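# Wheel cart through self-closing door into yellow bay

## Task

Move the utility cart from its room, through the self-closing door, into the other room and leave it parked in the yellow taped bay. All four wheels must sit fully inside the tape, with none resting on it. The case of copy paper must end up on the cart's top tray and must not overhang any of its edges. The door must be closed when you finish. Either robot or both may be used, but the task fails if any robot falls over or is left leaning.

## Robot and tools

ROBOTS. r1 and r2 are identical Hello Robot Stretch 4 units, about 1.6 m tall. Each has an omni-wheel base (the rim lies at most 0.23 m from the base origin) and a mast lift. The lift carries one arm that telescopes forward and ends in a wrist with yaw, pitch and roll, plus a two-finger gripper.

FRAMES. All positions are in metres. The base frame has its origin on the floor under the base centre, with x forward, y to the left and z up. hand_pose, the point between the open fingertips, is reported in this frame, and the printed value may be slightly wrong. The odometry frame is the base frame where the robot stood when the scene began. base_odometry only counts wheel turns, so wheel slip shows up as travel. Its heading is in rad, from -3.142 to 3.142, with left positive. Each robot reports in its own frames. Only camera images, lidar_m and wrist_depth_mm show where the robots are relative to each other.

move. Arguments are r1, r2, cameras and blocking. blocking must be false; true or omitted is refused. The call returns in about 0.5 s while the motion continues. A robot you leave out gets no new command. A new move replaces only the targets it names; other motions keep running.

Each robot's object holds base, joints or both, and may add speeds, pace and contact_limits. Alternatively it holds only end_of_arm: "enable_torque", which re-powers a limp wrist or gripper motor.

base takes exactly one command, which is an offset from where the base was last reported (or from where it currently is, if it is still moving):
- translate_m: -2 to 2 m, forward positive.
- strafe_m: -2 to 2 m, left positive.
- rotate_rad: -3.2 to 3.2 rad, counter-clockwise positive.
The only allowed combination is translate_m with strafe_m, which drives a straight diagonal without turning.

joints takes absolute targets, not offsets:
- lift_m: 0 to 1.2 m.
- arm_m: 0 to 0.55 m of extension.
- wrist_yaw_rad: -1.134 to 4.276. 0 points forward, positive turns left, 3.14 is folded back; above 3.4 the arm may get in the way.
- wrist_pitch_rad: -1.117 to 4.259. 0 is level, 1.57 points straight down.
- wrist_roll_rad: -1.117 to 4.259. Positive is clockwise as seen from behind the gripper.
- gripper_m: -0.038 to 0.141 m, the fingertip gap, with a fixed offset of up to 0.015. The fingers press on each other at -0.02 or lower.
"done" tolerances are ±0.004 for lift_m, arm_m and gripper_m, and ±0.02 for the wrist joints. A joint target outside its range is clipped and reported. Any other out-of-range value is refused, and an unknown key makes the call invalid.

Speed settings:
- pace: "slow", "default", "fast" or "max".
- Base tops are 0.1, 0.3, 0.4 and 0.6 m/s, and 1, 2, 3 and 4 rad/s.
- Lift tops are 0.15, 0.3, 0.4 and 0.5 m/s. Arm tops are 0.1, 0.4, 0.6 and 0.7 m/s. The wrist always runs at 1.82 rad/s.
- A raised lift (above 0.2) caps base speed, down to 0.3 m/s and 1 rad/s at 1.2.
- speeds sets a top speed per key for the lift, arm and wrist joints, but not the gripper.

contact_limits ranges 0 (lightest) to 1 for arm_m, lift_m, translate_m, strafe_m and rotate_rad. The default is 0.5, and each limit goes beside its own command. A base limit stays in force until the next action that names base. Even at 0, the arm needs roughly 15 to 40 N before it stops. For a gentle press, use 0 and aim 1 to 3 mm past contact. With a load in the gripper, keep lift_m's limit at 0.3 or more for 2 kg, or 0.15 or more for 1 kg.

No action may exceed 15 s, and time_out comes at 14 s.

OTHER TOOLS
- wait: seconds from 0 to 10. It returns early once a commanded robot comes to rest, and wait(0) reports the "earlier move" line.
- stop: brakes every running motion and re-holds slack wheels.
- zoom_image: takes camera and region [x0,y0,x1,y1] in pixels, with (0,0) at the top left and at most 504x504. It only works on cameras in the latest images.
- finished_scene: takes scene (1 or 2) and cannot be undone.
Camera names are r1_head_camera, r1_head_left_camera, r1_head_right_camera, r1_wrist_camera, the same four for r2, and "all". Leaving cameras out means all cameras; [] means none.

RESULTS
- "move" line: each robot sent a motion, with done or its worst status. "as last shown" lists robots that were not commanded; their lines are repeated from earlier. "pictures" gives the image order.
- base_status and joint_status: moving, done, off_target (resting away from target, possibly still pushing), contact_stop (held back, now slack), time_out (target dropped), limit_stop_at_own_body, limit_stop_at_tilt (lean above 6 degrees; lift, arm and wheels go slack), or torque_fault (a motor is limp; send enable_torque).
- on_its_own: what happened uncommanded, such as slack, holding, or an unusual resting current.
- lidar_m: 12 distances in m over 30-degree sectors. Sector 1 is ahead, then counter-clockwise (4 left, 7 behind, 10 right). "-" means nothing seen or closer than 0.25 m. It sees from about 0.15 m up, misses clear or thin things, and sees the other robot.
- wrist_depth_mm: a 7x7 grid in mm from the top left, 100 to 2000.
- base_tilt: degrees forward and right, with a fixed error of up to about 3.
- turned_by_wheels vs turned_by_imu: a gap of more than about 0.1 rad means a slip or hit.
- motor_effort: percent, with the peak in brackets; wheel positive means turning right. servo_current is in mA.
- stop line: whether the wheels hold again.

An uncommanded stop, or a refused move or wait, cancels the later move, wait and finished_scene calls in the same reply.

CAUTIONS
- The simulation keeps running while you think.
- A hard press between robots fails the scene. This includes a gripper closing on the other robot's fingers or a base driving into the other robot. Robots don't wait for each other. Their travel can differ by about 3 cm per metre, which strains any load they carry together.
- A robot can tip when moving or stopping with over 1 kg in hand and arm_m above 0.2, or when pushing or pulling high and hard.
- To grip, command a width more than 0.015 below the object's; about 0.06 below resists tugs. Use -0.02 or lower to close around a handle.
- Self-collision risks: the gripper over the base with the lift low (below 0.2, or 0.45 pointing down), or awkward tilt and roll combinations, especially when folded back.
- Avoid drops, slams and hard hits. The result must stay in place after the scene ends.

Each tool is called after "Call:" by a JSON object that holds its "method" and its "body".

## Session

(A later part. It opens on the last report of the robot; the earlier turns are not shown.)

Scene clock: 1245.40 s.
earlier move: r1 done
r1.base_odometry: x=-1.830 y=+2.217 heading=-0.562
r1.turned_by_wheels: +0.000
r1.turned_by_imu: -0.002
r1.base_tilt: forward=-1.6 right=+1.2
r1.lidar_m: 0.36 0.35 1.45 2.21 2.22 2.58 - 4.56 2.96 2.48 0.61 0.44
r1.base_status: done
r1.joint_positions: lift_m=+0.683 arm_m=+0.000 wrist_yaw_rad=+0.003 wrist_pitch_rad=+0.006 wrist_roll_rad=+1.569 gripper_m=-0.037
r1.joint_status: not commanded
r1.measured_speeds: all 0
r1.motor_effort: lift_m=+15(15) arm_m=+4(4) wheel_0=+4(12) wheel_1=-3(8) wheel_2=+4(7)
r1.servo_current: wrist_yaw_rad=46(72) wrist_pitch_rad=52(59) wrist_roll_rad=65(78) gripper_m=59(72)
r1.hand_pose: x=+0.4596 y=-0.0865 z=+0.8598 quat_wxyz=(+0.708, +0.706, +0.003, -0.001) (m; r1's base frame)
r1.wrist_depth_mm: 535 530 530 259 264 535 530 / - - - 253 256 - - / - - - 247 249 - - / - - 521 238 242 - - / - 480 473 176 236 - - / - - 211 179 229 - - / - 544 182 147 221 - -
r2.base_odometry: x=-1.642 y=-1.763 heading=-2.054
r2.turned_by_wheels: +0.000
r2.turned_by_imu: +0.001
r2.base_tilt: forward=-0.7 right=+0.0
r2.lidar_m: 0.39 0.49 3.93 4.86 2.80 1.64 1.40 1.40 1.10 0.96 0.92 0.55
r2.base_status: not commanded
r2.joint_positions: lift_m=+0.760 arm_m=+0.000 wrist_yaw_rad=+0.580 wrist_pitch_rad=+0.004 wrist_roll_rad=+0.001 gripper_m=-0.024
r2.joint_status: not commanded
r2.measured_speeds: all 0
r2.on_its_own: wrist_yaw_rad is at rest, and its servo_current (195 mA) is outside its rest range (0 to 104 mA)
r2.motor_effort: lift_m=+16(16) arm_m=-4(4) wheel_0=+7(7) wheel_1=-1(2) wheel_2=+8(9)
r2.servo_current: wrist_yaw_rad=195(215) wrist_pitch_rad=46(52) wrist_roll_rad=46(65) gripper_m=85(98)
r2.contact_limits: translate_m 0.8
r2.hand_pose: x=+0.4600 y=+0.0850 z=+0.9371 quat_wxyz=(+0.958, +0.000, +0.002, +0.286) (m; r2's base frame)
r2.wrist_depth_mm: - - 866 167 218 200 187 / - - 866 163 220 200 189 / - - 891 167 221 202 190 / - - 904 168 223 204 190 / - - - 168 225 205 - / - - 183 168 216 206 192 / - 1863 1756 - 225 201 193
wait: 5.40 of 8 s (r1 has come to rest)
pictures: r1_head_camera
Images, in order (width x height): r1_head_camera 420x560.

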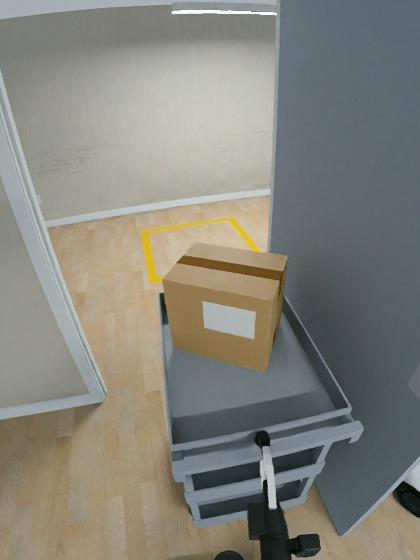

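Call:
{"method": "move", "body": {"r1": {"base":{"rotate_rad":0.12},"pace":"slow"}, "blocking": false, "cameras": []}}

Call:
{"method": "wait", "body": {"seconds": 3, "cameras": []}}

Call:
{"method": "move", "body": {"r1": {"joints":{"gripper_m":0.12}}, "blocking": false, "cameras": []}}

Call:
{"method": "wait", "body": {"seconds": 3, "cameras": []}}

Call:
{"method": "move", "body": {"r1": {"base":{"translate_m":-0.14},"pace":"slow"}, "blocking": false, "cameras": []}}

Call:
{"method": "wait", "body": {"seconds": 4, "cameras": []}}

Call:
{"method": "move", "body": {"r1": {"joints":{"wrist_roll_rad":0,"gripper_m":0.141}}, "blocking": false, "cameras": []}}

Call:
{"method": "wait", "body": {"seconds": 4, "cameras": ["r1_head_camera","r1_wrist_camera"]}}

Scene clock: 1260.47 s.
move: r1 moving
r1.base_odometry: x=-1.830 y=+2.217 heading=-0.461
r1.turned_by_wheels: +0.101
r1.turned_by_imu: +0.101
r1.base_tilt: forward=-1.6 right=+1.3
r1.lidar_m: 0.35 0.40 1.53 2.22 2.24 2.76 - 4.46 2.77 2.48 0.60 0.45
r1.base_status: rotate_rad moving
r1.joint_positions: lift_m=+0.683 arm_m=+0.000 wrist_yaw_rad=-0.005 wrist_pitch_rad=+0.006 wrist_roll_rad=+1.569 gripper_m=-0.037
r1.joint_status: not commanded
r1.measured_speeds: translate_m=+0.000 strafe_m=+0.001 rotate_rad=+0.219 lift_m=+0.000 arm_m=+0.000 wrist_yaw_rad=+0.000 wrist_pitch_rad=+0.000 wrist_roll_rad=+0.000
r1.motor_effort: lift_m=+15(15) arm_m=+4(4) wheel_0=-9(10) wheel_1=-3(6) wheel_2=-5(6)
r1.servo_current: wrist_yaw_rad=59(59) wrist_pitch_rad=46(52) wrist_roll_rad=52(52) gripper_m=52(59)
r1.hand_pose: x=+0.4588 y=-0.0889 z=+0.8598 quat_wxyz=(+0.708, +0.706, +0.000, -0.004) (m; r1's base frame)
r1.wrist_depth_mm: - 554 559 250 250 - - / - - - - 246 - - / - - 621 181 241 - - / - 488 466 235 237 - - / - 492 484 231 235 - - / - - 186 181 180 - - / - - 559 146 225 - -
r2.base_odometry: x=-1.642 y=-1.763 heading=-2.054
r2.turned_by_wheels: +0.000
r2.turned_by_imu: +0.000
r2.base_tilt: forward=-0.6 right=+0.0
r2.lidar_m: 0.39 0.46 3.89 4.84 2.75 1.62 1.40 1.40 1.11 0.94 0.93 0.55
r2.base_status: not commanded
r2.joint_positions: lift_m=+0.760 arm_m=+0.000 wrist_yaw_rad=+0.580 wrist_pitch_rad=+0.004 wrist_roll_rad=+0.001 gripper_m=-0.024
r2.joint_status: not commanded
r2.measured_speeds: all 0
r2.motor_effort: lift_m=+16(16) arm_m=-3(4) wheel_0=+7(7) wheel_1=-1(1) wheel_2=+9(9)
r2.servo_current: wrist_yaw_rad=208(215) wrist_pitch_rad=39(46) wrist_roll_rad=52(52) gripper_m=85(91)
r2.contact_limits: translate_m 0.8
r2.hand_pose: x=+0.4600 y=+0.0850 z=+0.9371 quat_wxyz=(+0.958, +0.000, +0.002, +0.286) (m; r2's base frame)
r2.wrist_depth_mm: - - 842 167 219 199 187 / - - 854 163 220 202 189 / - - 878 167 221 202 190 / - - 866 168 224 204 191 / - - - 167 226 205 - / - - 183 168 216 206 193 / - 1921 1756 - 225 201 193
pictures: none
No camera images: "cameras" was empty.

Scene clock: 1261.00 s.
earlier move: r1 done
r1.base_odometry: x=-1.830 y=+2.217 heading=-0.442
r1.turned_by_wheels: +0.019
r1.turned_by_imu: +0.019
r1.base_tilt: forward=-1.6 right=+1.3
r1.lidar_m: 0.38 0.40 1.56 2.21 2.24 2.77 - 4.30 2.76 1.07 0.57 0.43
r1.base_status: done
r1.joint_positions: lift_m=+0.683 arm_m=+0.000 wrist_yaw_rad=-0.001 wrist_pitch_rad=+0.006 wrist_roll_rad=+1.569 gripper_m=-0.037
r1.joint_status: not commanded
r1.measured_speeds: all 0
r1.motor_effort: lift_m=+15(15) arm_m=-3(4) wheel_0=-5(10) wheel_1=-2(6) wheel_2=+3(6)
r1.servo_current: wrist_yaw_rad=59(65) wrist_pitch_rad=46(52) wrist_roll_rad=46(59) gripper_m=65(65)
r1.hand_pose: x=+0.4592 y=-0.0877 z=+0.8598 quat_wxyz=(+0.708, +0.706, +0.002, -0.002) (m; r1's base frame)
r1.wrist_depth_mm: - - - - 232 - - / - - - - 232 - - / - - 530 171 232 - - / - 466 462 170 232 - - / - 521 508 230 231 - - / - - 206 181 230 - - / - - 182 147 229 - -
r2.base_odometry: x=-1.642 y=-1.763 heading=-2.054
r2.turned_by_wheels: +0.000
r2.turned_by_imu: +0.000
r2.base_tilt: forward=-0.7 right=+0.1
r2.lidar_m: 0.40 0.46 3.89 4.85 2.79 1.62 1.42 1.39 1.12 0.96 0.93 0.56
r2.base_status: not commanded
r2.joint_positions: lift_m=+0.760 arm_m=+0.000 wrist_yaw_rad=+0.580 wrist_pitch_rad=+0.004 wrist_roll_rad=+0.001 gripper_m=-0.024
r2.joint_status: not commanded
r2.measured_speeds: all 0
r2.on_its_own: wrist_yaw_rad is at rest, and its servo_current (208 mA) is outside its rest range (0 to 104 mA)
r2.motor_effort: lift_m=+16(16) arm_m=-3(4) wheel_0=+7(7) wheel_1=-2(2) wheel_2=+8(9)
r2.servo_current: wrist_yaw_rad=208(215) wrist_pitch_rad=39(46) wrist_roll_rad=46(59) gripper_m=91(98)
r2.contact_limits: translate_m 0.8
r2.hand_pose: x=+0.4600 y=+0.0850 z=+0.9371 quat_wxyz=(+0.958, +0.000, +0.002, +0.286) (m; r2's base frame)
r2.wrist_depth_mm: - - 854 167 218 198 187 / - - 866 163 220 201 188 / - - 878 167 221 202 189 / - - 866 167 222 203 190 / - - - 168 225 206 - / - - 183 168 217 206 193 / - 1921 1756 - 224 202 193
wait: 0.53 of 3 s (r1 has come to rest)
pictures: none
No camera images: "cameras" was empty.

Scene clock: 1261.50 s.
move: r1 moving
r1.base_odometry: x=-1.830 y=+2.217 heading=-0.442
r1.turned_by_wheels: +0.000
r1.turned_by_imu: +0.000
r1.base_tilt: forward=-1.6 right=+1.3
r1.lidar_m: 0.37 0.42 1.56 2.25 2.25 2.78 - 4.28 2.77 1.07 0.60 0.44
r1.base_status: not commanded
r1.joint_positions: lift_m=+0.683 arm_m=+0.000 wrist_yaw_rad=-0.001 wrist_pitch_rad=+0.006 wrist_roll_rad=+1.569 gripper_m=-0.012
r1.joint_status: gripper_m moving
r1.measured_speeds: all 0
r1.motor_effort: lift_m=+15(15) arm_m=-3(4) wheel_0=-3(5) wheel_1=-2(3) wheel_2=+2(3)
r1.servo_current: wrist_yaw_rad=52(85) wrist_pitch_rad=46(59) wrist_roll_rad=52(65) gripper_m=85(85)
r1.hand_pose: x=+0.4592 y=-0.0877 z=+0.8598 quat_wxyz=(+0.708, +0.706, +0.002, -0.002) (m; r1's base frame)
r1.wrist_depth_mm: - - - - 237 - - / - - - - 236 - - / - - 549 174 236 - - / - 469 466 174 235 - - / - 521 504 174 234 - - / - - 535 185 233 - - / - - 179 155 232 - -
r2.base_odometry: x=-1.642 y=-1.763 heading=-2.054
r2.turned_by_wheels: +0.000
r2.turned_by_imu: +0.000
r2.base_tilt: forward=-0.6 right=+0.0
r2.lidar_m: 0.39 0.46 3.91 4.85 2.81 1.63 1.42 1.40 1.10 0.96 0.91 0.55
r2.base_status: not commanded
r2.joint_positions: lift_m=+0.760 arm_m=+0.000 wrist_yaw_rad=+0.580 wrist_pitch_rad=+0.004 wrist_roll_rad=+0.001 gripper_m=-0.024
r2.joint_status: not commanded
r2.measured_speeds: all 0
r2.motor_effort: lift_m=+16(16) arm_m=-4(4) wheel_0=+7(7) wheel_1=-2(2) wheel_2=+8(9)
r2.servo_current: wrist_yaw_rad=208(215) wrist_pitch_rad=39(46) wrist_roll_rad=46(52) gripper_m=85(98)
r2.contact_limits: translate_m 0.8
r2.hand_pose: x=+0.4600 y=+0.0850 z=+0.9371 quat_wxyz=(+0.958, +0.000, +0.002, +0.286) (m; r2's base frame)
r2.wrist_depth_mm: - - 854 167 219 200 187 / - - 854 163 220 200 188 / - - 854 167 221 203 190 / - - 854 167 222 203 190 / - - - 168 225 205 - / - - 183 168 216 206 193 / - 1921 1708 - 224 201 194
pictures: none
No camera images: "cameras" was empty.

Scene clock: 1263.27 s.
earlier move: r1 done
r1.base_odometry: x=-1.830 y=+2.217 heading=-0.442
r1.turned_by_wheels: +0.000
r1.turned_by_imu: +0.000
r1.base_tilt: forward=-1.6 right=+1.3
r1.lidar_m: 0.37 0.42 1.56 2.22 2.25 2.78 - 4.28 2.77 1.06 0.60 0.44
r1.base_status: not commanded
r1.joint_positions: lift_m=+0.683 arm_m=+0.000 wrist_yaw_rad=-0.001 wrist_pitch_rad=+0.006 wrist_roll_rad=+1.569 gripper_m=+0.120
r1.joint_status: all done
r1.measured_speeds: all 0
r1.motor_effort: lift_m=+15(15) arm_m=+4(4) wheel_0=-2(5) wheel_1=-2(3) wheel_2=+1(3)
r1.servo_current: wrist_yaw_rad=39(85) wrist_pitch_rad=52(59) wrist_roll_rad=59(65) gripper_m=46(111)
r1.hand_pose: x=+0.4592 y=-0.0877 z=+0.8598 quat_wxyz=(+0.708, +0.706, +0.002, -0.002) (m; r1's base frame)
r1.wrist_depth_mm: - - - 236 238 - - / - - - 238 238 - - / - - 554 176 238 - - / - 473 466 176 237 - - / - 521 504 176 236 - - / - - 535 186 236 - - / - - 181 158 180 - -
r2.base_odometry: x=-1.642 y=-1.763 heading=-2.054
r2.turned_by_wheels: +0.000
r2.turned_by_imu: +0.000
r2.base_tilt: forward=-0.7 right=+0.0
r2.lidar_m: 0.39 0.47 3.88 4.85 2.79 1.63 1.41 1.38 1.11 0.93 0.92 0.52
r2.base_status: not commanded
r2.joint_positions: lift_m=+0.760 arm_m=+0.000 wrist_yaw_rad=+0.580 wrist_pitch_rad=+0.004 wrist_roll_rad=+0.001 gripper_m=-0.024
r2.joint_status: not commanded
r2.measured_speeds: all 0
r2.on_its_own: wrist_yaw_rad is at rest, and its servo_current (221 mA) is outside its rest range (0 to 104 mA)
r2.motor_effort: lift_m=+16(16) arm_m=-3(4) wheel_0=+7(7) wheel_1=-1(2) wheel_2=+8(9)
r2.servo_current: wrist_yaw_rad=221(221) wrist_pitch_rad=46(52) wrist_roll_rad=39(65) gripper_m=85(98)
r2.contact_limits: translate_m 0.8
r2.hand_pose: x=+0.4600 y=+0.0850 z=+0.9371 quat_wxyz=(+0.958, +0.000, +0.002, +0.286) (m; r2's base frame)
r2.wrist_depth_mm: - - 854 167 218 199 187 / - - 866 163 220 200 188 / - - 878 167 221 203 189 / - - 878 167 224 204 190 / - - - 168 224 205 - / - - 183 168 216 206 193 / - 1863 1756 - 224 201 193
wait: 1.77 of 3 s (r1 has come to rest)
pictures: none
No camera images: "cameras" was empty.

Scene clock: 1263.77 s.
move: r1 moving
r1.base_odometry: x=-1.841 y=+2.223 heading=-0.442
r1.turned_by_wheels: +0.000
r1.turned_by_imu: +0.000
r1.base_tilt: forward=-1.6 right=+1.2
r1.lidar_m: 0.39 0.44 1.56 2.23 2.26 2.78 - 4.31 2.75 1.12 0.62 0.44
r1.base_status: translate_m moving
r1.joint_positions: lift_m=+0.683 arm_m=+0.000 wrist_yaw_rad=-0.001 wrist_pitch_rad=+0.003 wrist_roll_rad=+1.569 gripper_m=+0.120
r1.joint_status: not commanded
r1.measured_speeds: translate_m=-0.048 strafe_m=-0.001 rotate_rad=+0.008 lift_m=+0.000 arm_m=+0.000 wrist_yaw_rad=+0.000 wrist_pitch_rad=+0.000 wrist_roll_rad=+0.000
r1.motor_effort: lift_m=+15(15) arm_m=+4(4) wheel_0=-6(7) wheel_1=-4(7) wheel_2=+6(6)
r1.servo_current: wrist_yaw_rad=46(59) wrist_pitch_rad=39(46) wrist_roll_rad=46(65) gripper_m=46(46)
r1.hand_pose: x=+0.4592 y=-0.0877 z=+0.8606 quat_wxyz=(+0.708, +0.706, +0.001, -0.001) (m; r1's base frame)
r1.wrist_depth_mm: - - - 253 254 - - / - - - 251 252 - - / - - 603 250 251 - - / - 484 484 249 249 - - / - - 508 247 249 - - / - - 215 187 193 - - / - - - 141 244 1661 -
r2.base_odometry: x=-1.642 y=-1.763 heading=-2.054
r2.turned_by_wheels: +0.000
r2.turned_by_imu: +0.000
r2.base_tilt: forward=-0.7 right=+0.1
r2.lidar_m: 0.37 0.48 3.91 4.85 2.80 1.61 1.39 1.42 1.11 0.96 0.94 0.56
r2.base_status: not commanded
r2.joint_positions: lift_m=+0.760 arm_m=+0.000 wrist_yaw_rad=+0.580 wrist_pitch_rad=+0.004 wrist_roll_rad=+0.001 gripper_m=-0.024
r2.joint_status: not commanded
r2.measured_speeds: all 0
r2.motor_effort: lift_m=+16(16) arm_m=-4(4) wheel_0=+7(7) wheel_1=-1(2) wheel_2=+8(9)
r2.servo_current: wrist_yaw_rad=208(215) wrist_pitch_rad=46(52) wrist_roll_rad=39(52) gripper_m=91(98)
r2.contact_limits: translate_m 0.8
r2.hand_pose: x=+0.4600 y=+0.0850 z=+0.9371 quat_wxyz=(+0.958, +0.000, +0.002, +0.286) (m; r2's base frame)
r2.wrist_depth_mm: - - 842 166 218 199 187 / - - 854 163 220 200 188 / - - 866 167 221 202 190 / - - 866 168 224 203 190 / - - 878 168 225 205 - / - - 183 168 216 206 192 / - 1863 1661 - 226 202 193
pictures: none
No camera images: "cameras" was empty.

Scene clock: 1265.93 s.
earlier move: r1 done
r1.base_odometry: x=-1.956 y=+2.277 heading=-0.442
r1.turned_by_wheels: +0.000
r1.turned_by_imu: +0.000
r1.base_tilt: forward=-1.6 right=+1.3
r1.lidar_m: 0.51 1.43 1.73 2.19 2.25 2.75 - 4.34 2.79 2.50 0.70 0.56
r1.base_status: done
r1.joint_positions: lift_m=+0.683 arm_m=+0.000 wrist_yaw_rad=-0.001 wrist_pitch_rad=+0.003 wrist_roll_rad=+1.569 gripper_m=+0.120
r1.joint_status: not commanded
r1.measured_speeds: all 0
r1.motor_effort: lift_m=+15(16) arm_m=+3(4) wheel_0=-4(8) wheel_1=-3(7) wheel_2=+2(7)
r1.servo_current: wrist_yaw_rad=72(72) wrist_pitch_rad=52(52) wrist_roll_rad=26(72) gripper_m=39(46)
r1.hand_pose: x=+0.4592 y=-0.0877 z=+0.8606 quat_wxyz=(+0.708, +0.706, +0.001, -0.001) (m; r1's base frame)
r1.wrist_depth_mm: - - - - 387 387 389 / - - - - 382 - - / - - 732 317 377 - - / - - 609 317 - - - / - - 640 634 - - - / - - 683 691 194 196 - / - - - 144 - - -
r2.base_odometry: x=-1.642 y=-1.763 heading=-2.054
r2.turned_by_wheels: +0.000
r2.turned_by_imu: +0.000
r2.base_tilt: forward=-0.7 right=+0.0
r2.lidar_m: 0.39 0.46 1.14 4.84 2.81 1.65 1.41 1.40 1.14 0.97 0.91 0.54
r2.base_status: not commanded
r2.joint_positions: lift_m=+0.760 arm_m=+0.000 wrist_yaw_rad=+0.580 wrist_pitch_rad=+0.004 wrist_roll_rad=+0.001 gripper_m=-0.024
r2.joint_status: not commanded
r2.measured_speeds: all 0
r2.on_its_own: wrist_yaw_rad is at rest, and its servo_current (215 mA) is outside its rest range (0 to 104 mA)
r2.motor_effort: lift_m=+16(16) arm_m=-3(4) wheel_0=+7(8) wheel_1=-1(2) wheel_2=+8(9)
r2.servo_current: wrist_yaw_rad=215(215) wrist_pitch_rad=46(52) wrist_roll_rad=46(59) gripper_m=91(98)
r2.contact_limits: translate_m 0.8
r2.hand_pose: x=+0.4600 y=+0.0850 z=+0.9371 quat_wxyz=(+0.958, +0.000, +0.002, +0.286) (m; r2's base frame)
r2.wrist_depth_mm: - - 931 167 218 200 187 / - - 917 163 220 200 188 / - - 931 167 221 202 189 / - - 917 167 223 203 190 / - - 946 168 225 205 - / - - 184 168 216 206 193 / - 1808 960 - 224 200 193
wait: 2.17 of 4 s (r1 has come to rest)
pictures: none
No camera images: "cameras" was empty.

Scene clock: 1266.43 s.
move: r1 moving
r1.base_odometry: x=-1.956 y=+2.277 heading=-0.442
r1.turned_by_wheels: +0.000
r1.turned_by_imu: +0.000
r1.base_tilt: forward=-1.6 right=+1.3
r1.lidar_m: 0.51 1.41 1.72 2.20 2.23 2.77 - 4.37 2.80 2.51 0.68 0.55
r1.base_status: not commanded
r1.joint_positions: lift_m=+0.683 arm_m=+0.000 wrist_yaw_rad=-0.001 wrist_pitch_rad=+0.003 wrist_roll_rad=+0.990 gripper_m=+0.132
r1.joint_status: wrist_roll_rad moving; gripper_m moving
r1.measured_speeds: translate_m=+0.000 strafe_m=+0.000 rotate_rad=+0.000 lift_m=+0.000 arm_m=+0.000 wrist_yaw_rad=+0.000 wrist_pitch_rad=+0.000 wrist_roll_rad=-1.817
r1.motor_effort: lift_m=+15(16) arm_m=+4(4) wheel_0=-4(5) wheel_1=-3(4) wheel_2=+2(2)
r1.servo_current: wrist_yaw_rad=33(72) wrist_pitch_rad=46(52) wrist_roll_rad=78(130) gripper_m=85(85)
r1.hand_pose: x=+0.4592 y=-0.0877 z=+0.8606 quat_wxyz=(+0.880, +0.475, +0.001, -0.001) (m; r1's base frame)
r1.wrist_depth_mm: - - - - - 521 484 / - - - - - 387 544 / - - 615 699 379 389 392 / - - 640 603 375 - - / - - 691 375 375 - - / - 210 715 312 193 195 - / 1098 - - 141 - - -
r2.base_odometry: x=-1.642 y=-1.763 heading=-2.054
r2.turned_by_wheels: +0.000
r2.turned_by_imu: +0.000
r2.base_tilt: forward=-0.6 right=+0.0
r2.lidar_m: 0.38 0.47 1.13 4.84 2.78 1.62 1.40 1.41 1.14 0.95 0.94 0.54
r2.base_status: not commanded
r2.joint_positions: lift_m=+0.760 arm_m=+0.000 wrist_yaw_rad=+0.580 wrist_pitch_rad=+0.004 wrist_roll_rad=+0.001 gripper_m=-0.024
r2.joint_status: not commanded
r2.measured_speeds: all 0
r2.motor_effort: lift_m=+16(16) arm_m=-3(4) wheel_0=+7(7) wheel_1=-1(2) wheel_2=+8(8)
r2.servo_current: wrist_yaw_rad=202(215) wrist_pitch_rad=46(46) wrist_roll_rad=52(52) gripper_m=91(91)
r2.contact_limits: translate_m 0.8
r2.hand_pose: x=+0.4600 y=+0.0850 z=+0.9371 quat_wxyz=(+0.958, +0.000, +0.002, +0.286) (m; r2's base frame)
r2.wrist_depth_mm: - - 917 167 218 200 187 / - - 946 163 219 201 189 / - - 931 167 222 202 189 / - - 931 167 223 203 191 / - - 960 168 225 204 - / - - 184 168 216 205 193 / - 1921 946 - 225 202 193
pictures: none
No camera images: "cameras" was empty.

Scene clock: 1267.47 s.
earlier move: r1 done
r1.base_odometry: x=-1.956 y=+2.277 heading=-0.442
r1.turned_by_wheels: +0.000
r1.turned_by_imu: +0.000
r1.base_tilt: forward=-1.6 right=+1.2
r1.lidar_m: 0.50 1.43 1.73 2.21 2.22 2.76 - 4.37 2.77 2.50 0.68 0.55
r1.base_status: not commanded
r1.joint_positions: lift_m=+0.683 arm_m=+0.000 wrist_yaw_rad=-0.001 wrist_pitch_rad=+0.003 wrist_roll_rad=+0.002 gripper_m=+0.141
r1.joint_status: all done
r1.measured_speeds: all 0
r1.motor_effort: lift_m=+15(16) arm_m=+4(4) wheel_0=-4(5) wheel_1=-3(4) wheel_2=+2(2)
r1.servo_current: wrist_yaw_rad=46(72) wrist_pitch_rad=46(52) wrist_roll_rad=39(130) gripper_m=46(85)
r1.hand_pose: x=+0.4592 y=-0.0877 z=+0.8606 quat_wxyz=(+1.000, +0.001, +0.002, +0.000) (m; r1's base frame)
r1.wrist_depth_mm: - - - - - - 535 / - - - - - - 521 / 1118 - 715 627 683 - 530 / 1098 - 715 634 668 - 535 / 1078 640 707 634 661 - - / 307 196 175 375 187 197 517 / - 375 976 136 - 387 535
r2.base_odometry: x=-1.642 y=-1.763 heading=-2.054
r2.turned_by_wheels: +0.000
r2.turned_by_imu: +0.000
r2.base_tilt: forward=-0.7 right=+0.0
r2.lidar_m: 0.39 0.46 1.12 4.85 2.79 1.61 1.40 1.41 1.12 0.95 0.93 0.54
r2.base_status: not commanded
r2.joint_positions: lift_m=+0.760 arm_m=+0.000 wrist_yaw_rad=+0.580 wrist_pitch_rad=+0.004 wrist_roll_rad=+0.001 gripper_m=-0.024
r2.joint_status: not commanded
r2.measured_speeds: all 0
r2.on_its_own: wrist_yaw_rad is at rest, and its servo_current (208 mA) is outside its rest range (0 to 104 mA)
r2.motor_effort: lift_m=+16(16) arm_m=-3(4) wheel_0=+7(7) wheel_1=-1(2) wheel_2=+8(9)
r2.servo_current: wrist_yaw_rad=208(215) wrist_pitch_rad=46(52) wrist_roll_rad=39(59) gripper_m=91(91)
r2.contact_limits: translate_m 0.8
r2.hand_pose: x=+0.4600 y=+0.0850 z=+0.9371 quat_wxyz=(+0.958, +0.000, +0.002, +0.286) (m; r2's base frame)
r2.wrist_depth_mm: - - 917 167 219 199 187 / - - 931 163 220 200 188 / - - 946 167 220 202 190 / - - 917 168 223 204 191 / - - 960 168 224 205 - / - - 184 168 217 206 193 / - 1863 960 - 225 201 193
wait: 1.03 of 4 s (r1 has come to rest)
pictures: r1_head_camera, r1_wrist_camera
Images, in order (width x height): r1_head_camera 420x560, r1_wrist_camera 616x392.

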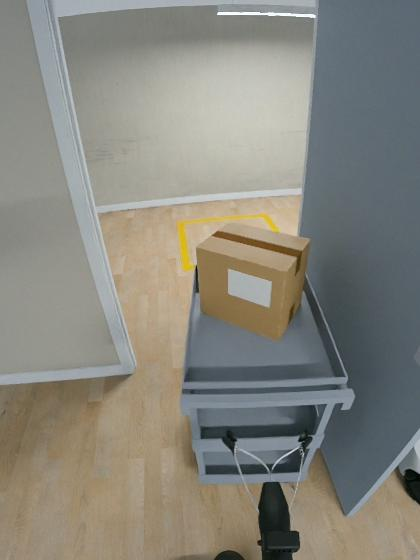

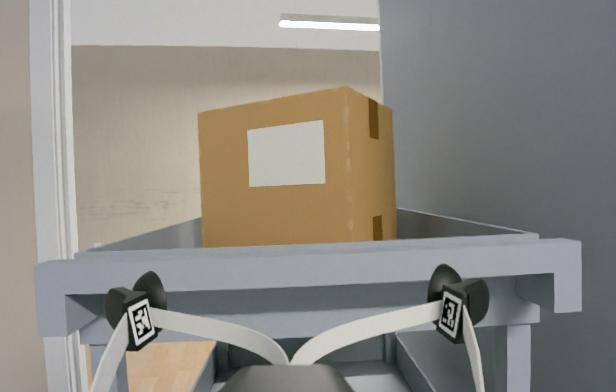

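Call:
{"method": "move", "body": {"r1": {"base":{"translate_m":0.35},"pace":"slow"}, "blocking": false, "cameras": []}}

Call:
{"method": "wait", "body": {"seconds": 7, "cameras": ["r1_head_camera"]}}

Scene clock: 1284.30 s.
move: r1 moving
r1.base_odometry: x=-1.945 y=+2.272 heading=-0.442
r1.turned_by_wheels: +0.000
r1.turned_by_imu: +0.000
r1.base_tilt: forward=-1.6 right=+1.2
r1.lidar_m: 0.50 1.41 1.70 2.21 2.24 2.76 - 4.34 2.77 2.49 0.65 0.55
r1.base_status: translate_m moving
r1.joint_positions: lift_m=+0.683 arm_m=+0.000 wrist_yaw_rad=-0.001 wrist_pitch_rad=+0.003 wrist_roll_rad=+0.002 gripper_m=+0.141
r1.joint_status: not commanded
r1.measured_speeds: translate_m=+0.048 strafe_m=+0.000 rotate_rad=+0.001 lift_m=+0.000 arm_m=+0.000 wrist_yaw_rad=+0.000 wrist_pitch_rad=+0.000 wrist_roll_rad=+0.000
r1.motor_effort: lift_m=+15(16) arm_m=+4(4) wheel_0=+6(6) wheel_1=+4(4) wheel_2=-4(7)
r1.servo_current: wrist_yaw_rad=39(59) wrist_pitch_rad=52(52) wrist_roll_rad=46(52) gripper_m=39(46)
r1.hand_pose: x=+0.4592 y=-0.0877 z=+0.8606 quat_wxyz=(+1.000, +0.001, +0.002, +0.000) (m; r1's base frame)
r1.wrist_depth_mm: - - - - - - 535 / - - - - - - 521 / - - 707 621 661 - 525 / 1118 - 707 621 715 - 530 / 1060 585 707 621 - - - / 297 196 - - 191 197 517 / - 362 931 136 - - 530
r2.base_odometry: x=-1.642 y=-1.763 heading=-2.054
r2.turned_by_wheels: +0.000
r2.turned_by_imu: +0.000
r2.base_tilt: forward=-0.6 right=+0.0
r2.lidar_m: 0.40 0.47 1.11 4.85 2.78 1.62 1.41 1.38 1.09 0.95 0.92 0.56
r2.base_status: not commanded
r2.joint_positions: lift_m=+0.760 arm_m=+0.000 wrist_yaw_rad=+0.580 wrist_pitch_rad=+0.004 wrist_roll_rad=+0.001 gripper_m=-0.024
r2.joint_status: not commanded
r2.measured_speeds: all 0
r2.motor_effort: lift_m=+16(16) arm_m=-3(4) wheel_0=+7(7) wheel_1=-1(1) wheel_2=+8(9)
r2.servo_current: wrist_yaw_rad=208(208) wrist_pitch_rad=39(52) wrist_roll_rad=46(52) gripper_m=85(91)
r2.contact_limits: translate_m 0.8
r2.hand_pose: x=+0.4600 y=+0.0850 z=+0.9371 quat_wxyz=(+0.958, +0.000, +0.002, +0.286) (m; r2's base frame)
r2.wrist_depth_mm: - - 904 167 218 200 187 / - - 917 164 219 200 188 / - - 946 167 221 203 189 / - - 268 167 223 203 190 / - - 946 168 226 205 - / - - 184 168 216 206 193 / - 1863 946 - 224 202 193
pictures: none
No camera images: "cameras" was empty.

Scene clock: 1288.60 s.
earlier move: r1 done
r1.base_odometry: x=-1.640 y=+2.128 heading=-0.442
r1.turned_by_wheels: +0.000
r1.turned_by_imu: -0.001
r1.base_tilt: forward=-1.6 right=+1.2
r1.lidar_m: 0.46 1.12 1.29 2.27 2.28 2.80 - 4.27 2.73 0.52 0.50 0.52
r1.base_status: done
r1.joint_positions: lift_m=+0.683 arm_m=+0.000 wrist_yaw_rad=-0.003 wrist_pitch_rad=+0.003 wrist_roll_rad=+0.002 gripper_m=+0.141
r1.joint_status: not commanded
r1.measured_speeds: all 0
r1.motor_effort: lift_m=+16(16) arm_m=+4(4) wheel_0=+4(12) wheel_1=+3(7) wheel_2=-3(11)
r1.servo_current: wrist_yaw_rad=39(65) wrist_pitch_rad=46(52) wrist_roll_rad=46(72) gripper_m=46(52)
r1.hand_pose: x=+0.4590 y=-0.0882 z=+0.8606 quat_wxyz=(+1.000, +0.001, +0.002, -0.001) (m; r1's base frame)
r1.wrist_depth_mm: - - - - - - 477 / - - - 603 580 - 477 / - - 654 564 574 - 488 / - - 661 569 580 - 488 / - 559 634 574 569 - - / - 193 176 - - 193 - / 296 297 296 142 296 294 296
r2.base_odometry: x=-1.642 y=-1.763 heading=-2.054
r2.turned_by_wheels: +0.000
r2.turned_by_imu: +0.001
r2.base_tilt: forward=-0.6 right=+0.1
r2.lidar_m: 0.39 0.47 3.90 4.87 2.76 1.64 1.39 1.38 1.10 0.94 0.90 0.55
r2.base_status: not commanded
r2.joint_positions: lift_m=+0.760 arm_m=+0.000 wrist_yaw_rad=+0.580 wrist_pitch_rad=+0.004 wrist_roll_rad=+0.001 gripper_m=-0.024
r2.joint_status: not commanded
r2.measured_speeds: all 0
r2.on_its_own: wrist_yaw_rad is at rest, and its servo_current (221 mA) is outside its rest range (0 to 104 mA)
r2.motor_effort: lift_m=+16(16) arm_m=-3(4) wheel_0=+7(8) wheel_1=-1(2) wheel_2=+8(9)
r2.servo_current: wrist_yaw_rad=221(221) wrist_pitch_rad=46(52) wrist_roll_rad=39(59) gripper_m=85(98)
r2.contact_limits: translate_m 0.8
r2.hand_pose: x=+0.4600 y=+0.0850 z=+0.9371 quat_wxyz=(+0.958, +0.000, +0.002, +0.286) (m; r2's base frame)
r2.wrist_depth_mm: - - - 167 218 200 187 / - - - 163 220 200 188 / - - - 167 222 202 190 / - - - 168 223 204 190 / - - - 167 224 205 - / - - 184 168 217 205 193 / - 1808 1808 - 224 202 193
wait: 4.30 of 7 s (r1 has come to rest)
pictures: r1_head_camera
Images, in order (width x height): r1_head_camera 420x560.

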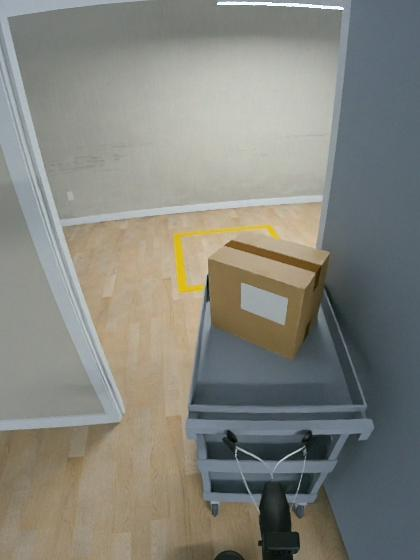

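Call:
{"method": "move", "body": {"r1": {"base":{"translate_m":-0.03,"strafe_m":-0.12},"pace":"slow"}, "blocking": false, "cameras": []}}

Call:
{"method": "wait", "body": {"seconds": 4, "cameras": []}}

Call:
{"method": "move", "body": {"r1": {"base":{"rotate_rad":0.22},"pace":"slow"}, "blocking": false, "cameras": []}}

Call:
{"method": "wait", "body": {"seconds": 4, "cameras": ["r1_head_camera","r1_wrist_camera"]}}

Scene clock: 1303.87 s.
move: r1 moving
r1.base_odometry: x=-1.648 y=+2.117 heading=-0.442
r1.turned_by_wheels: +0.000
r1.turned_by_imu: +0.000
r1.base_tilt: forward=-1.6 right=+1.3
r1.lidar_m: 0.45 1.12 1.30 2.28 2.30 2.83 - 4.24 2.72 0.53 0.49 0.53
r1.base_status: translate_m moving; strafe_m moving
r1.joint_positions: lift_m=+0.683 arm_m=+0.000 wrist_yaw_rad=-0.003 wrist_pitch_rad=+0.003 wrist_roll_rad=+0.002 gripper_m=+0.141
r1.joint_status: not commanded
r1.measured_speeds: translate_m=-0.013 strafe_m=-0.049 rotate_rad=-0.002 lift_m=+0.000 arm_m=+0.000 wrist_yaw_rad=+0.000 wrist_pitch_rad=+0.000 wrist_roll_rad=+0.000
r1.motor_effort: lift_m=+15(16) arm_m=+4(4) wheel_0=+8(9) wheel_1=-6(7) wheel_2=+2(3)
r1.servo_current: wrist_yaw_rad=52(52) wrist_pitch_rad=52(52) wrist_roll_rad=39(65) gripper_m=39(46)
r1.hand_pose: x=+0.4590 y=-0.0882 z=+0.8606 quat_wxyz=(+1.000, +0.001, +0.002, -0.001) (m; r1's base frame)
r1.wrist_depth_mm: - - - - - - 469 / - - - 591 554 559 473 / - - 647 564 554 - 477 / - - 647 564 554 - 477 / - 549 640 569 554 - - / - 191 - - 183 196 - / 300 300 298 144 297 298 298
r2.base_odometry: x=-1.642 y=-1.763 heading=-2.054
r2.turned_by_wheels: +0.000
r2.turned_by_imu: +0.000
r2.base_tilt: forward=-0.7 right=+0.0
r2.lidar_m: 0.40 0.49 3.89 4.85 2.81 1.67 1.41 1.39 1.14 0.96 0.92 0.54
r2.base_status: not commanded
r2.joint_positions: lift_m=+0.760 arm_m=+0.000 wrist_yaw_rad=+0.580 wrist_pitch_rad=+0.004 wrist_roll_rad=+0.001 gripper_m=-0.024
r2.joint_status: not commanded
r2.measured_speeds: all 0
r2.motor_effort: lift_m=+16(16) arm_m=-3(4) wheel_0=+7(8) wheel_1=-1(1) wheel_2=+8(9)
r2.servo_current: wrist_yaw_rad=202(208) wrist_pitch_rad=52(52) wrist_roll_rad=39(59) gripper_m=91(98)
r2.contact_limits: translate_m 0.8
r2.hand_pose: x=+0.4600 y=+0.0850 z=+0.9371 quat_wxyz=(+0.958, +0.000, +0.002, +0.286) (m; r2's base frame)
r2.wrist_depth_mm: - - - 167 217 199 187 / - - - 163 220 200 188 / - - - 167 222 202 189 / - - - 167 223 204 190 / - - - 168 224 205 - / - - 184 168 216 206 193 / - 1863 1863 - 225 201 193
pictures: none
No camera images: "cameras" was empty.

Scene clock: 1305.83 s.
earlier move: r1 done
r1.base_odometry: x=-1.719 y=+2.032 heading=-0.442
r1.turned_by_wheels: +0.000
r1.turned_by_imu: -0.001
r1.base_tilt: forward=-1.6 right=+1.3
r1.lidar_m: 0.49 0.48 1.38 2.37 2.38 2.95 - 4.07 2.59 0.74 0.40 0.47
r1.base_status: done
r1.joint_positions: lift_m=+0.683 arm_m=+0.000 wrist_yaw_rad=-0.003 wrist_pitch_rad=+0.003 wrist_roll_rad=+0.002 gripper_m=+0.141
r1.joint_status: not commanded
r1.measured_speeds: all 0
r1.motor_effort: lift_m=+15(16) arm_m=+4(4) wheel_0=+2(9) wheel_1=-2(8) wheel_2=+1(4)
r1.servo_current: wrist_yaw_rad=52(65) wrist_pitch_rad=39(52) wrist_roll_rad=65(65) gripper_m=46(52)
r1.hand_pose: x=+0.4590 y=-0.0882 z=+0.8606 quat_wxyz=(+1.000, +0.001, +0.002, -0.001) (m; r1's base frame)
r1.wrist_depth_mm: - - - - - 455 347 / - - - - - 459 362 / - - 603 574 - 459 362 / - - 609 585 - 466 353 / 535 647 609 580 - 421 364 / - 193 - - 187 198 368 / 322 322 322 143 322 402 366
r2.base_odometry: x=-1.642 y=-1.763 heading=-2.054
r2.turned_by_wheels: +0.000
r2.turned_by_imu: +0.000
r2.base_tilt: forward=-0.7 right=+0.1
r2.lidar_m: 0.38 0.45 3.91 4.85 2.80 1.62 1.40 1.41 1.12 0.96 0.93 0.57
r2.base_status: not commanded
r2.joint_positions: lift_m=+0.760 arm_m=+0.000 wrist_yaw_rad=+0.580 wrist_pitch_rad=+0.004 wrist_roll_rad=+0.001 gripper_m=-0.024
r2.joint_status: not commanded
r2.measured_speeds: all 0
r2.on_its_own: wrist_yaw_rad is at rest, and its servo_current (208 mA) is outside its rest range (0 to 104 mA)
r2.motor_effort: lift_m=+16(16) arm_m=-3(4) wheel_0=+7(8) wheel_1=-1(2) wheel_2=+8(9)
r2.servo_current: wrist_yaw_rad=208(221) wrist_pitch_rad=39(52) wrist_roll_rad=39(65) gripper_m=78(98)
r2.contact_limits: translate_m 0.8
r2.hand_pose: x=+0.4600 y=+0.0850 z=+0.9371 quat_wxyz=(+0.958, +0.000, +0.002, +0.286) (m; r2's base frame)
r2.wrist_depth_mm: - - - 167 218 200 187 / - - - 163 220 200 189 / - - - 167 221 202 189 / - - - 167 223 203 190 / - - - 168 226 204 - / - - 184 168 216 206 192 / - 1863 1921 - 225 202 193
wait: 1.97 of 4 s (r1 has come to rest)
pictures: none
No camera images: "cameras" was empty.

Scene clock: 1306.33 s.
move: r1 moving
r1.base_odometry: x=-1.719 y=+2.032 heading=-0.317
r1.turned_by_wheels: +0.125
r1.turned_by_imu: +0.125
r1.base_tilt: forward=-1.6 right=+1.3
r1.lidar_m: 0.47 0.54 1.53 2.38 2.46 3.27 - 3.49 2.48 0.42 0.41 0.52
r1.base_status: rotate_rad moving
r1.joint_positions: lift_m=+0.683 arm_m=+0.000 wrist_yaw_rad=-0.003 wrist_pitch_rad=+0.003 wrist_roll_rad=+0.002 gripper_m=+0.141
r1.joint_status: not commanded
r1.measured_speeds: translate_m=-0.001 strafe_m=+0.000 rotate_rad=+0.469 lift_m=+0.000 arm_m=+0.000 wrist_yaw_rad=+0.000 wrist_pitch_rad=+0.000 wrist_roll_rad=+0.000
r1.motor_effort: lift_m=+15(16) arm_m=+4(4) wheel_0=-5(7) wheel_1=-5(7) wheel_2=-4(6)
r1.servo_current: wrist_yaw_rad=46(59) wrist_pitch_rad=46(46) wrist_roll_rad=52(65) gripper_m=39(46)
r1.hand_pose: x=+0.4590 y=-0.0882 z=+0.8606 quat_wxyz=(+1.000, +0.001, +0.002, -0.001) (m; r1's base frame)
r1.wrist_depth_mm: - - - - - 517 442 / - - - 609 - 521 430 / - - 683 569 609 530 430 / - - 691 569 603 535 430 / - 554 691 569 603 480 430 / - 193 176 - 187 193 - / 347 336 778 143 307 298 -
r2.base_odometry: x=-1.642 y=-1.763 heading=-2.054
r2.turned_by_wheels: +0.000
r2.turned_by_imu: +0.000
r2.base_tilt: forward=-0.7 right=+0.0
r2.lidar_m: 0.39 0.49 3.93 4.85 2.81 1.60 1.39 1.41 1.11 0.95 0.93 0.53
r2.base_status: not commanded
r2.joint_positions: lift_m=+0.760 arm_m=+0.000 wrist_yaw_rad=+0.580 wrist_pitch_rad=+0.004 wrist_roll_rad=+0.001 gripper_m=-0.024
r2.joint_status: not commanded
r2.measured_speeds: all 0
r2.motor_effort: lift_m=+16(16) arm_m=-3(4) wheel_0=+7(7) wheel_1=-1(2) wheel_2=+8(8)
r2.servo_current: wrist_yaw_rad=208(208) wrist_pitch_rad=46(46) wrist_roll_rad=46(52) gripper_m=85(91)
r2.contact_limits: translate_m 0.8
r2.hand_pose: x=+0.4600 y=+0.0850 z=+0.9371 quat_wxyz=(+0.958, +0.000, +0.002, +0.286) (m; r2's base frame)
r2.wrist_depth_mm: - - - 167 219 200 187 / - - - 163 220 200 188 / - - - 167 221 202 190 / - - - 167 222 204 190 / - - - 168 226 205 - / - - 183 168 217 206 192 / - 1863 1863 - 225 201 193
pictures: none
No camera images: "cameras" was empty.

Scene clock: 1307.07 s.
earlier move: r1 done
r1.base_odometry: x=-1.719 y=+2.032 heading=-0.223
r1.turned_by_wheels: +0.094
r1.turned_by_imu: +0.095
r1.base_tilt: forward=-1.6 right=+1.3
r1.lidar_m: 0.48 1.22 1.69 2.38 2.52 3.60 - 3.18 2.41 0.40 0.39 0.51
r1.base_status: done
r1.joint_positions: lift_m=+0.683 arm_m=+0.000 wrist_yaw_rad=-0.003 wrist_pitch_rad=+0.003 wrist_roll_rad=+0.002 gripper_m=+0.141
r1.joint_status: not commanded
r1.measured_speeds: all 0
r1.motor_effort: lift_m=+15(16) arm_m=+4(4) wheel_0=-4(7) wheel_1=-3(7) wheel_2=-6(7)
r1.servo_current: wrist_yaw_rad=39(65) wrist_pitch_rad=39(46) wrist_roll_rad=46(65) gripper_m=39(52)
r1.hand_pose: x=+0.4590 y=-0.0882 z=+0.8606 quat_wxyz=(+1.000, +0.001, +0.002, -0.001) (m; r1's base frame)
r1.wrist_depth_mm: - - - - - - 530 / 946 - - - 554 788 512 / 931 - - 634 535 615 512 / 931 - - 640 539 615 517 / - - - 647 539 621 - / 301 197 - - - 190 - / 931 362 1756 145 301 293 278
r2.base_odometry: x=-1.642 y=-1.763 heading=-2.054
r2.turned_by_wheels: +0.000
r2.turned_by_imu: +0.000
r2.base_tilt: forward=-0.6 right=+0.0
r2.lidar_m: 0.38 0.48 3.93 4.85 2.76 1.64 1.42 1.40 1.13 0.96 0.91 0.54
r2.base_status: not commanded
r2.joint_positions: lift_m=+0.760 arm_m=+0.000 wrist_yaw_rad=+0.580 wrist_pitch_rad=+0.004 wrist_roll_rad=+0.001 gripper_m=-0.024
r2.joint_status: not commanded
r2.measured_speeds: all 0
r2.on_its_own: wrist_yaw_rad is at rest, and its servo_current (202 mA) is outside its rest range (0 to 104 mA)
r2.motor_effort: lift_m=+16(16) arm_m=-3(4) wheel_0=+7(7) wheel_1=-1(2) wheel_2=+8(8)
r2.servo_current: wrist_yaw_rad=202(215) wrist_pitch_rad=46(46) wrist_roll_rad=46(52) gripper_m=85(91)
r2.contact_limits: translate_m 0.8
r2.hand_pose: x=+0.4600 y=+0.0850 z=+0.9371 quat_wxyz=(+0.958, +0.000, +0.002, +0.286) (m; r2's base frame)
r2.wrist_depth_mm: - - - 167 218 199 187 / - - - 164 220 200 189 / - - - 167 220 202 189 / - - - 167 221 204 190 / - - - 167 225 205 - / - - 184 168 217 206 193 / - 1808 1921 - 224 200 193
wait: 0.73 of 4 s (r1 has come to rest)
pictures: r1_head_camera, r1_wrist_camera
Images, in order (width x height): r1_head_camera 420x560, r1_wrist_camera 616x392.

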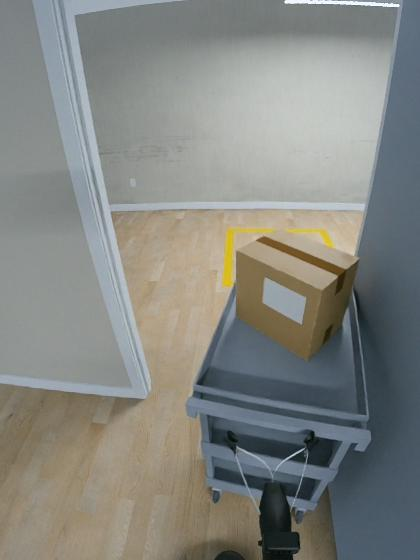

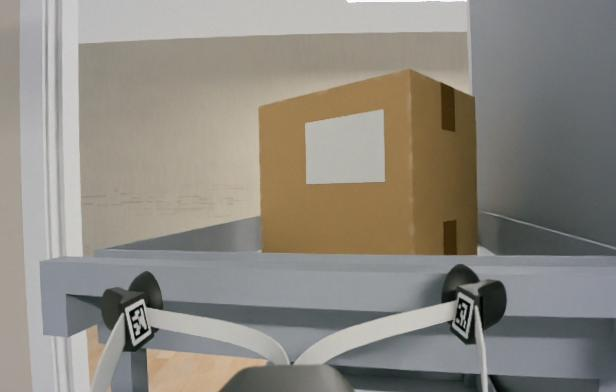

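Call:
{"method": "move", "body": {"r1": {"base":{"translate_m":-0.12,"strafe_m":-0.03},"joints":{"gripper_m":0.12}}, "blocking": false, "cameras": []}}

Call:
{"method": "wait", "body": {"seconds": 2, "cameras": []}}

Call:
{"method": "move", "body": {"r1": {"joints":{"wrist_roll_rad":1.57}}, "blocking": false, "cameras": []}}

Call:
{"method": "wait", "body": {"seconds": 2, "cameras": ["r1_head_camera","r1_wrist_camera"]}}

Scene clock: 1316.50 s.
move: r1 moving
r1.base_odometry: x=-1.751 y=+2.031 heading=-0.223
r1.turned_by_wheels: +0.000
r1.turned_by_imu: -0.001
r1.base_tilt: forward=-1.6 right=+1.3
r1.lidar_m: 0.49 1.25 1.71 2.38 2.52 3.59 - 3.18 2.41 0.43 0.42 0.54
r1.base_status: translate_m moving; strafe_m moving
r1.joint_positions: lift_m=+0.683 arm_m=+0.000 wrist_yaw_rad=-0.003 wrist_pitch_rad=+0.003 wrist_roll_rad=+0.002 gripper_m=+0.130
r1.joint_status: gripper_m moving
r1.measured_speeds: translate_m=-0.122 strafe_m=-0.030 rotate_rad=+0.002 lift_m=+0.000 arm_m=+0.000 wrist_yaw_rad=+0.000 wrist_pitch_rad=+0.000 wrist_roll_rad=+0.000
r1.motor_effort: lift_m=+15(16) arm_m=+4(4) wheel_0=+0(7) wheel_1=-6(8) wheel_2=+8(9)
r1.servo_current: wrist_yaw_rad=52(59) wrist_pitch_rad=39(39) wrist_roll_rad=52(59) gripper_m=72(78)
r1.hand_pose: x=+0.4590 y=-0.0882 z=+0.8606 quat_wxyz=(+1.000, +0.001, +0.002, -0.001) (m; r1's base frame)
r1.wrist_depth_mm: - - - - - - 517 / 946 - - - 580 - 517 / 946 - - 668 564 621 530 / 960 - - 676 554 621 530 / - - 597 683 559 - - / - 202 - - 184 189 - / - 399 - 147 325 314 296
r2.base_odometry: x=-1.642 y=-1.763 heading=-2.054
r2.turned_by_wheels: +0.000
r2.turned_by_imu: +0.000
r2.base_tilt: forward=-0.7 right=+0.0
r2.lidar_m: 0.38 0.47 3.93 4.83 2.78 1.62 1.39 1.42 1.12 0.96 0.91 0.54
r2.base_status: not commanded
r2.joint_positions: lift_m=+0.760 arm_m=+0.000 wrist_yaw_rad=+0.580 wrist_pitch_rad=+0.004 wrist_roll_rad=+0.001 gripper_m=-0.024
r2.joint_status: not commanded
r2.measured_speeds: all 0
r2.motor_effort: lift_m=+16(16) arm_m=-3(4) wheel_0=+7(8) wheel_1=-1(1) wheel_2=+8(9)
r2.servo_current: wrist_yaw_rad=208(215) wrist_pitch_rad=39(46) wrist_roll_rad=52(59) gripper_m=85(91)
r2.contact_limits: translate_m 0.8
r2.hand_pose: x=+0.4600 y=+0.0850 z=+0.9371 quat_wxyz=(+0.958, +0.000, +0.002, +0.286) (m; r2's base frame)
r2.wrist_depth_mm: - - - 166 219 199 187 / - - - 163 220 200 188 / - - - 167 221 202 189 / - - 640 168 223 203 191 / - - - 168 224 206 - / - - 183 168 217 206 193 / - 1921 1708 - 224 201 193
pictures: none
No camera images: "cameras" was empty.

Scene clock: 1317.67 s.
earlier move: r1 done
r1.base_odometry: x=-1.842 y=+2.029 heading=-0.223
r1.turned_by_wheels: +0.000
r1.turned_by_imu: +0.000
r1.base_tilt: forward=-1.6 right=+1.2
r1.lidar_m: 0.60 1.34 1.84 2.40 2.55 3.64 - 3.13 2.37 0.72 0.43 0.56
r1.base_status: done
r1.joint_positions: lift_m=+0.683 arm_m=+0.000 wrist_yaw_rad=-0.003 wrist_pitch_rad=+0.003 wrist_roll_rad=+0.002 gripper_m=+0.120
r1.joint_status: all done
r1.measured_speeds: all 0
r1.motor_effort: lift_m=+15(16) arm_m=+4(4) wheel_0=-2(7) wheel_1=-1(9) wheel_2=+0(9)
r1.servo_current: wrist_yaw_rad=52(65) wrist_pitch_rad=46(52) wrist_roll_rad=46(59) gripper_m=39(78)
r1.hand_pose: x=+0.4590 y=-0.0882 z=+0.8606 quat_wxyz=(+1.000, +0.001, +0.002, -0.001) (m; r1's base frame)
r1.wrist_depth_mm: - - - - - - 492 / - - - - - - 500 / - - - 741 640 - 500 / - - - 741 654 - 508 / - 1060 - - 647 - 477 / - 213 442 430 192 202 455 / - 488 - 144 - 379 480
r2.base_odometry: x=-1.642 y=-1.763 heading=-2.054
r2.turned_by_wheels: +0.000
r2.turned_by_imu: +0.000
r2.base_tilt: forward=-0.7 right=+0.0
r2.lidar_m: 0.40 0.47 3.94 4.85 2.80 1.65 1.41 1.39 1.10 0.95 0.93 0.55
r2.base_status: not commanded
r2.joint_positions: lift_m=+0.760 arm_m=+0.000 wrist_yaw_rad=+0.580 wrist_pitch_rad=+0.004 wrist_roll_rad=+0.001 gripper_m=-0.024
r2.joint_status: not commanded
r2.measured_speeds: all 0
r2.on_its_own: wrist_yaw_rad is at rest, and its servo_current (202 mA) is outside its rest range (0 to 104 mA)
r2.motor_effort: lift_m=+16(16) arm_m=-3(4) wheel_0=+7(8) wheel_1=-1(2) wheel_2=+8(9)
r2.servo_current: wrist_yaw_rad=202(215) wrist_pitch_rad=39(52) wrist_roll_rad=59(59) gripper_m=91(91)
r2.contact_limits: translate_m 0.8
r2.hand_pose: x=+0.4600 y=+0.0850 z=+0.9371 quat_wxyz=(+0.958, +0.000, +0.002, +0.286) (m; r2's base frame)
r2.wrist_depth_mm: - - 634 167 219 200 187 / - - 647 163 220 201 188 / - - 647 167 222 202 189 / - - 267 167 223 203 191 / - - 654 168 224 205 - / - - 183 168 216 206 193 / - 1808 668 - 224 202 193
wait: 1.17 of 2 s (r1 has come to rest)
pictures: none
No camera images: "cameras" was empty.

Scene clock: 1318.17 s.
move: r1 moving
r1.base_odometry: x=-1.842 y=+2.029 heading=-0.223
r1.turned_by_wheels: +0.000
r1.turned_by_imu: +0.000
r1.base_tilt: forward=-1.6 right=+1.3
r1.lidar_m: 0.58 1.33 1.85 2.41 2.56 3.65 - 3.15 2.37 0.73 0.42 0.55
r1.base_status: not commanded
r1.joint_positions: lift_m=+0.683 arm_m=+0.000 wrist_yaw_rad=-0.003 wrist_pitch_rad=+0.003 wrist_roll_rad=+0.580 gripper_m=+0.120
r1.joint_status: wrist_roll_rad moving
r1.measured_speeds: translate_m=+0.000 strafe_m=+0.000 rotate_rad=+0.000 lift_m=+0.000 arm_m=+0.000 wrist_yaw_rad=+0.000 wrist_pitch_rad=+0.000 wrist_roll_rad=+1.818
r1.motor_effort: lift_m=+15(16) arm_m=+4(4) wheel_0=-3(3) wheel_1=-1(2) wheel_2=+0(0)
r1.servo_current: wrist_yaw_rad=52(72) wrist_pitch_rad=46(46) wrist_roll_rad=78(117) gripper_m=46(46)
r1.hand_pose: x=+0.4590 y=-0.0882 z=+0.8606 quat_wxyz=(+0.958, +0.286, +0.001, -0.002) (m; r1's base frame)
r1.wrist_depth_mm: - - - - - 488 387 / - - - 676 741 512 415 / - - - 654 691 329 462 / - - - 723 404 384 500 / 1042 - - 424 404 831 387 / - 213 379 439 195 181 387 / - 186 477 144 - - -
r2.base_odometry: x=-1.642 y=-1.763 heading=-2.054
r2.turned_by_wheels: +0.000
r2.turned_by_imu: +0.000
r2.base_tilt: forward=-0.7 right=+0.0
r2.lidar_m: 0.40 0.49 3.92 4.84 2.76 1.64 1.41 1.39 1.13 0.96 0.89 0.55
r2.base_status: not commanded
r2.joint_positions: lift_m=+0.760 arm_m=+0.000 wrist_yaw_rad=+0.580 wrist_pitch_rad=+0.004 wrist_roll_rad=+0.001 gripper_m=-0.024
r2.joint_status: not commanded
r2.measured_speeds: all 0
r2.motor_effort: lift_m=+16(16) arm_m=-4(4) wheel_0=+7(7) wheel_1=-1(1) wheel_2=+8(8)
r2.servo_current: wrist_yaw_rad=208(208) wrist_pitch_rad=46(52) wrist_roll_rad=52(59) gripper_m=85(91)
r2.contact_limits: translate_m 0.8
r2.hand_pose: x=+0.4600 y=+0.0850 z=+0.9371 quat_wxyz=(+0.958, +0.000, +0.002, +0.286) (m; r2's base frame)
r2.wrist_depth_mm: - - 647 167 218 200 187 / - - 647 163 220 200 189 / - - 647 167 221 202 190 / - - 267 167 223 204 191 / - - 654 168 226 205 - / - - 183 169 216 205 192 / - 1863 676 - 225 202 193
pictures: none
No camera images: "cameras" was empty.

Scene clock: 1319.20 s.
earlier move: r1 done
r1.base_odometry: x=-1.842 y=+2.029 heading=-0.223
r1.turned_by_wheels: +0.000
r1.turned_by_imu: +0.000
r1.base_tilt: forward=-1.6 right=+1.3
r1.lidar_m: 0.56 1.32 1.81 2.40 2.56 3.64 - 3.15 2.39 0.73 0.39 0.55
r1.base_status: not commanded
r1.joint_positions: lift_m=+0.683 arm_m=+0.000 wrist_yaw_rad=-0.003 wrist_pitch_rad=+0.003 wrist_roll_rad=+1.568 gripper_m=+0.120
r1.joint_status: all done
r1.measured_speeds: all 0
r1.motor_effort: lift_m=+15(16) arm_m=+4(4) wheel_0=-2(3) wheel_1=-1(2) wheel_2=+0(0)
r1.servo_current: wrist_yaw_rad=59(72) wrist_pitch_rad=39(46) wrist_roll_rad=59(117) gripper_m=39(46)
r1.hand_pose: x=+0.4590 y=-0.0882 z=+0.8606 quat_wxyz=(+0.708, +0.706, +0.000, -0.002) (m; r1's base frame)
r1.wrist_depth_mm: - - - - 379 384 387 / - - 741 332 392 - - / - - 647 627 - - - / - - 691 654 - - - / - - 798 750 960 - - / - - - - 210 196 - / - - - 145 - 1756 -
r2.base_odometry: x=-1.642 y=-1.763 heading=-2.054
r2.turned_by_wheels: +0.000
r2.turned_by_imu: +0.000
r2.base_tilt: forward=-0.6 right=+0.0
r2.lidar_m: 0.38 0.47 3.92 4.84 2.76 1.64 1.40 1.39 1.11 0.96 0.90 0.54
r2.base_status: not commanded
r2.joint_positions: lift_m=+0.760 arm_m=+0.000 wrist_yaw_rad=+0.580 wrist_pitch_rad=+0.004 wrist_roll_rad=+0.001 gripper_m=-0.024
r2.joint_status: not commanded
r2.measured_speeds: all 0
r2.on_its_own: wrist_yaw_rad is at rest, and its servo_current (208 mA) is outside its rest range (0 to 104 mA)
r2.motor_effort: lift_m=+16(16) arm_m=-3(4) wheel_0=+7(7) wheel_1=-1(1) wheel_2=+8(9)
r2.servo_current: wrist_yaw_rad=208(215) wrist_pitch_rad=39(52) wrist_roll_rad=46(65) gripper_m=91(91)
r2.contact_limits: translate_m 0.8
r2.hand_pose: x=+0.4600 y=+0.0850 z=+0.9371 quat_wxyz=(+0.958, +0.000, +0.002, +0.286) (m; r2's base frame)
r2.wrist_depth_mm: - - 647 167 219 200 187 / - - 640 163 219 201 188 / - - 654 167 221 202 190 / - - 266 167 223 204 191 / - - 654 168 224 205 - / - - 184 168 216 206 193 / - 1863 676 - 225 202 194
wait: 1.03 of 2 s (r1 has come to rest)
pictures: r1_head_camera, r1_wrist_camera
Images, in order (width x height): r1_head_camera 420x560, r1_wrist_camera 616x392.

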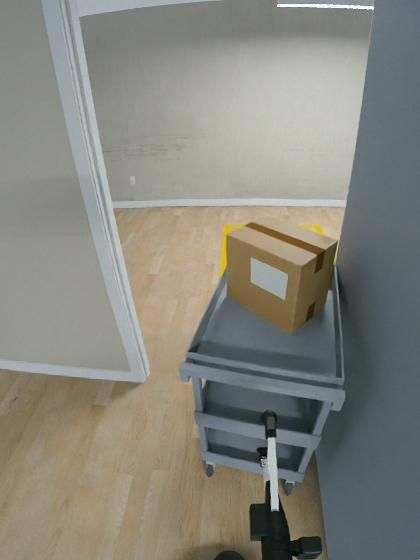

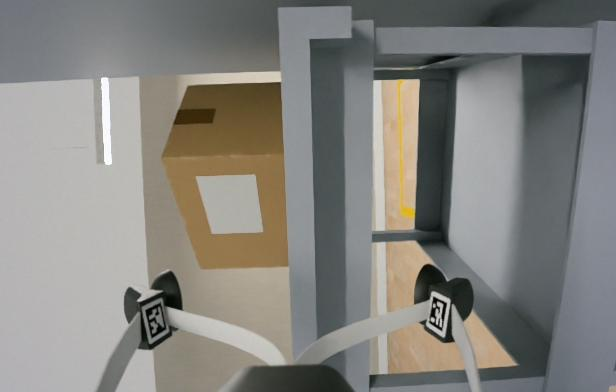

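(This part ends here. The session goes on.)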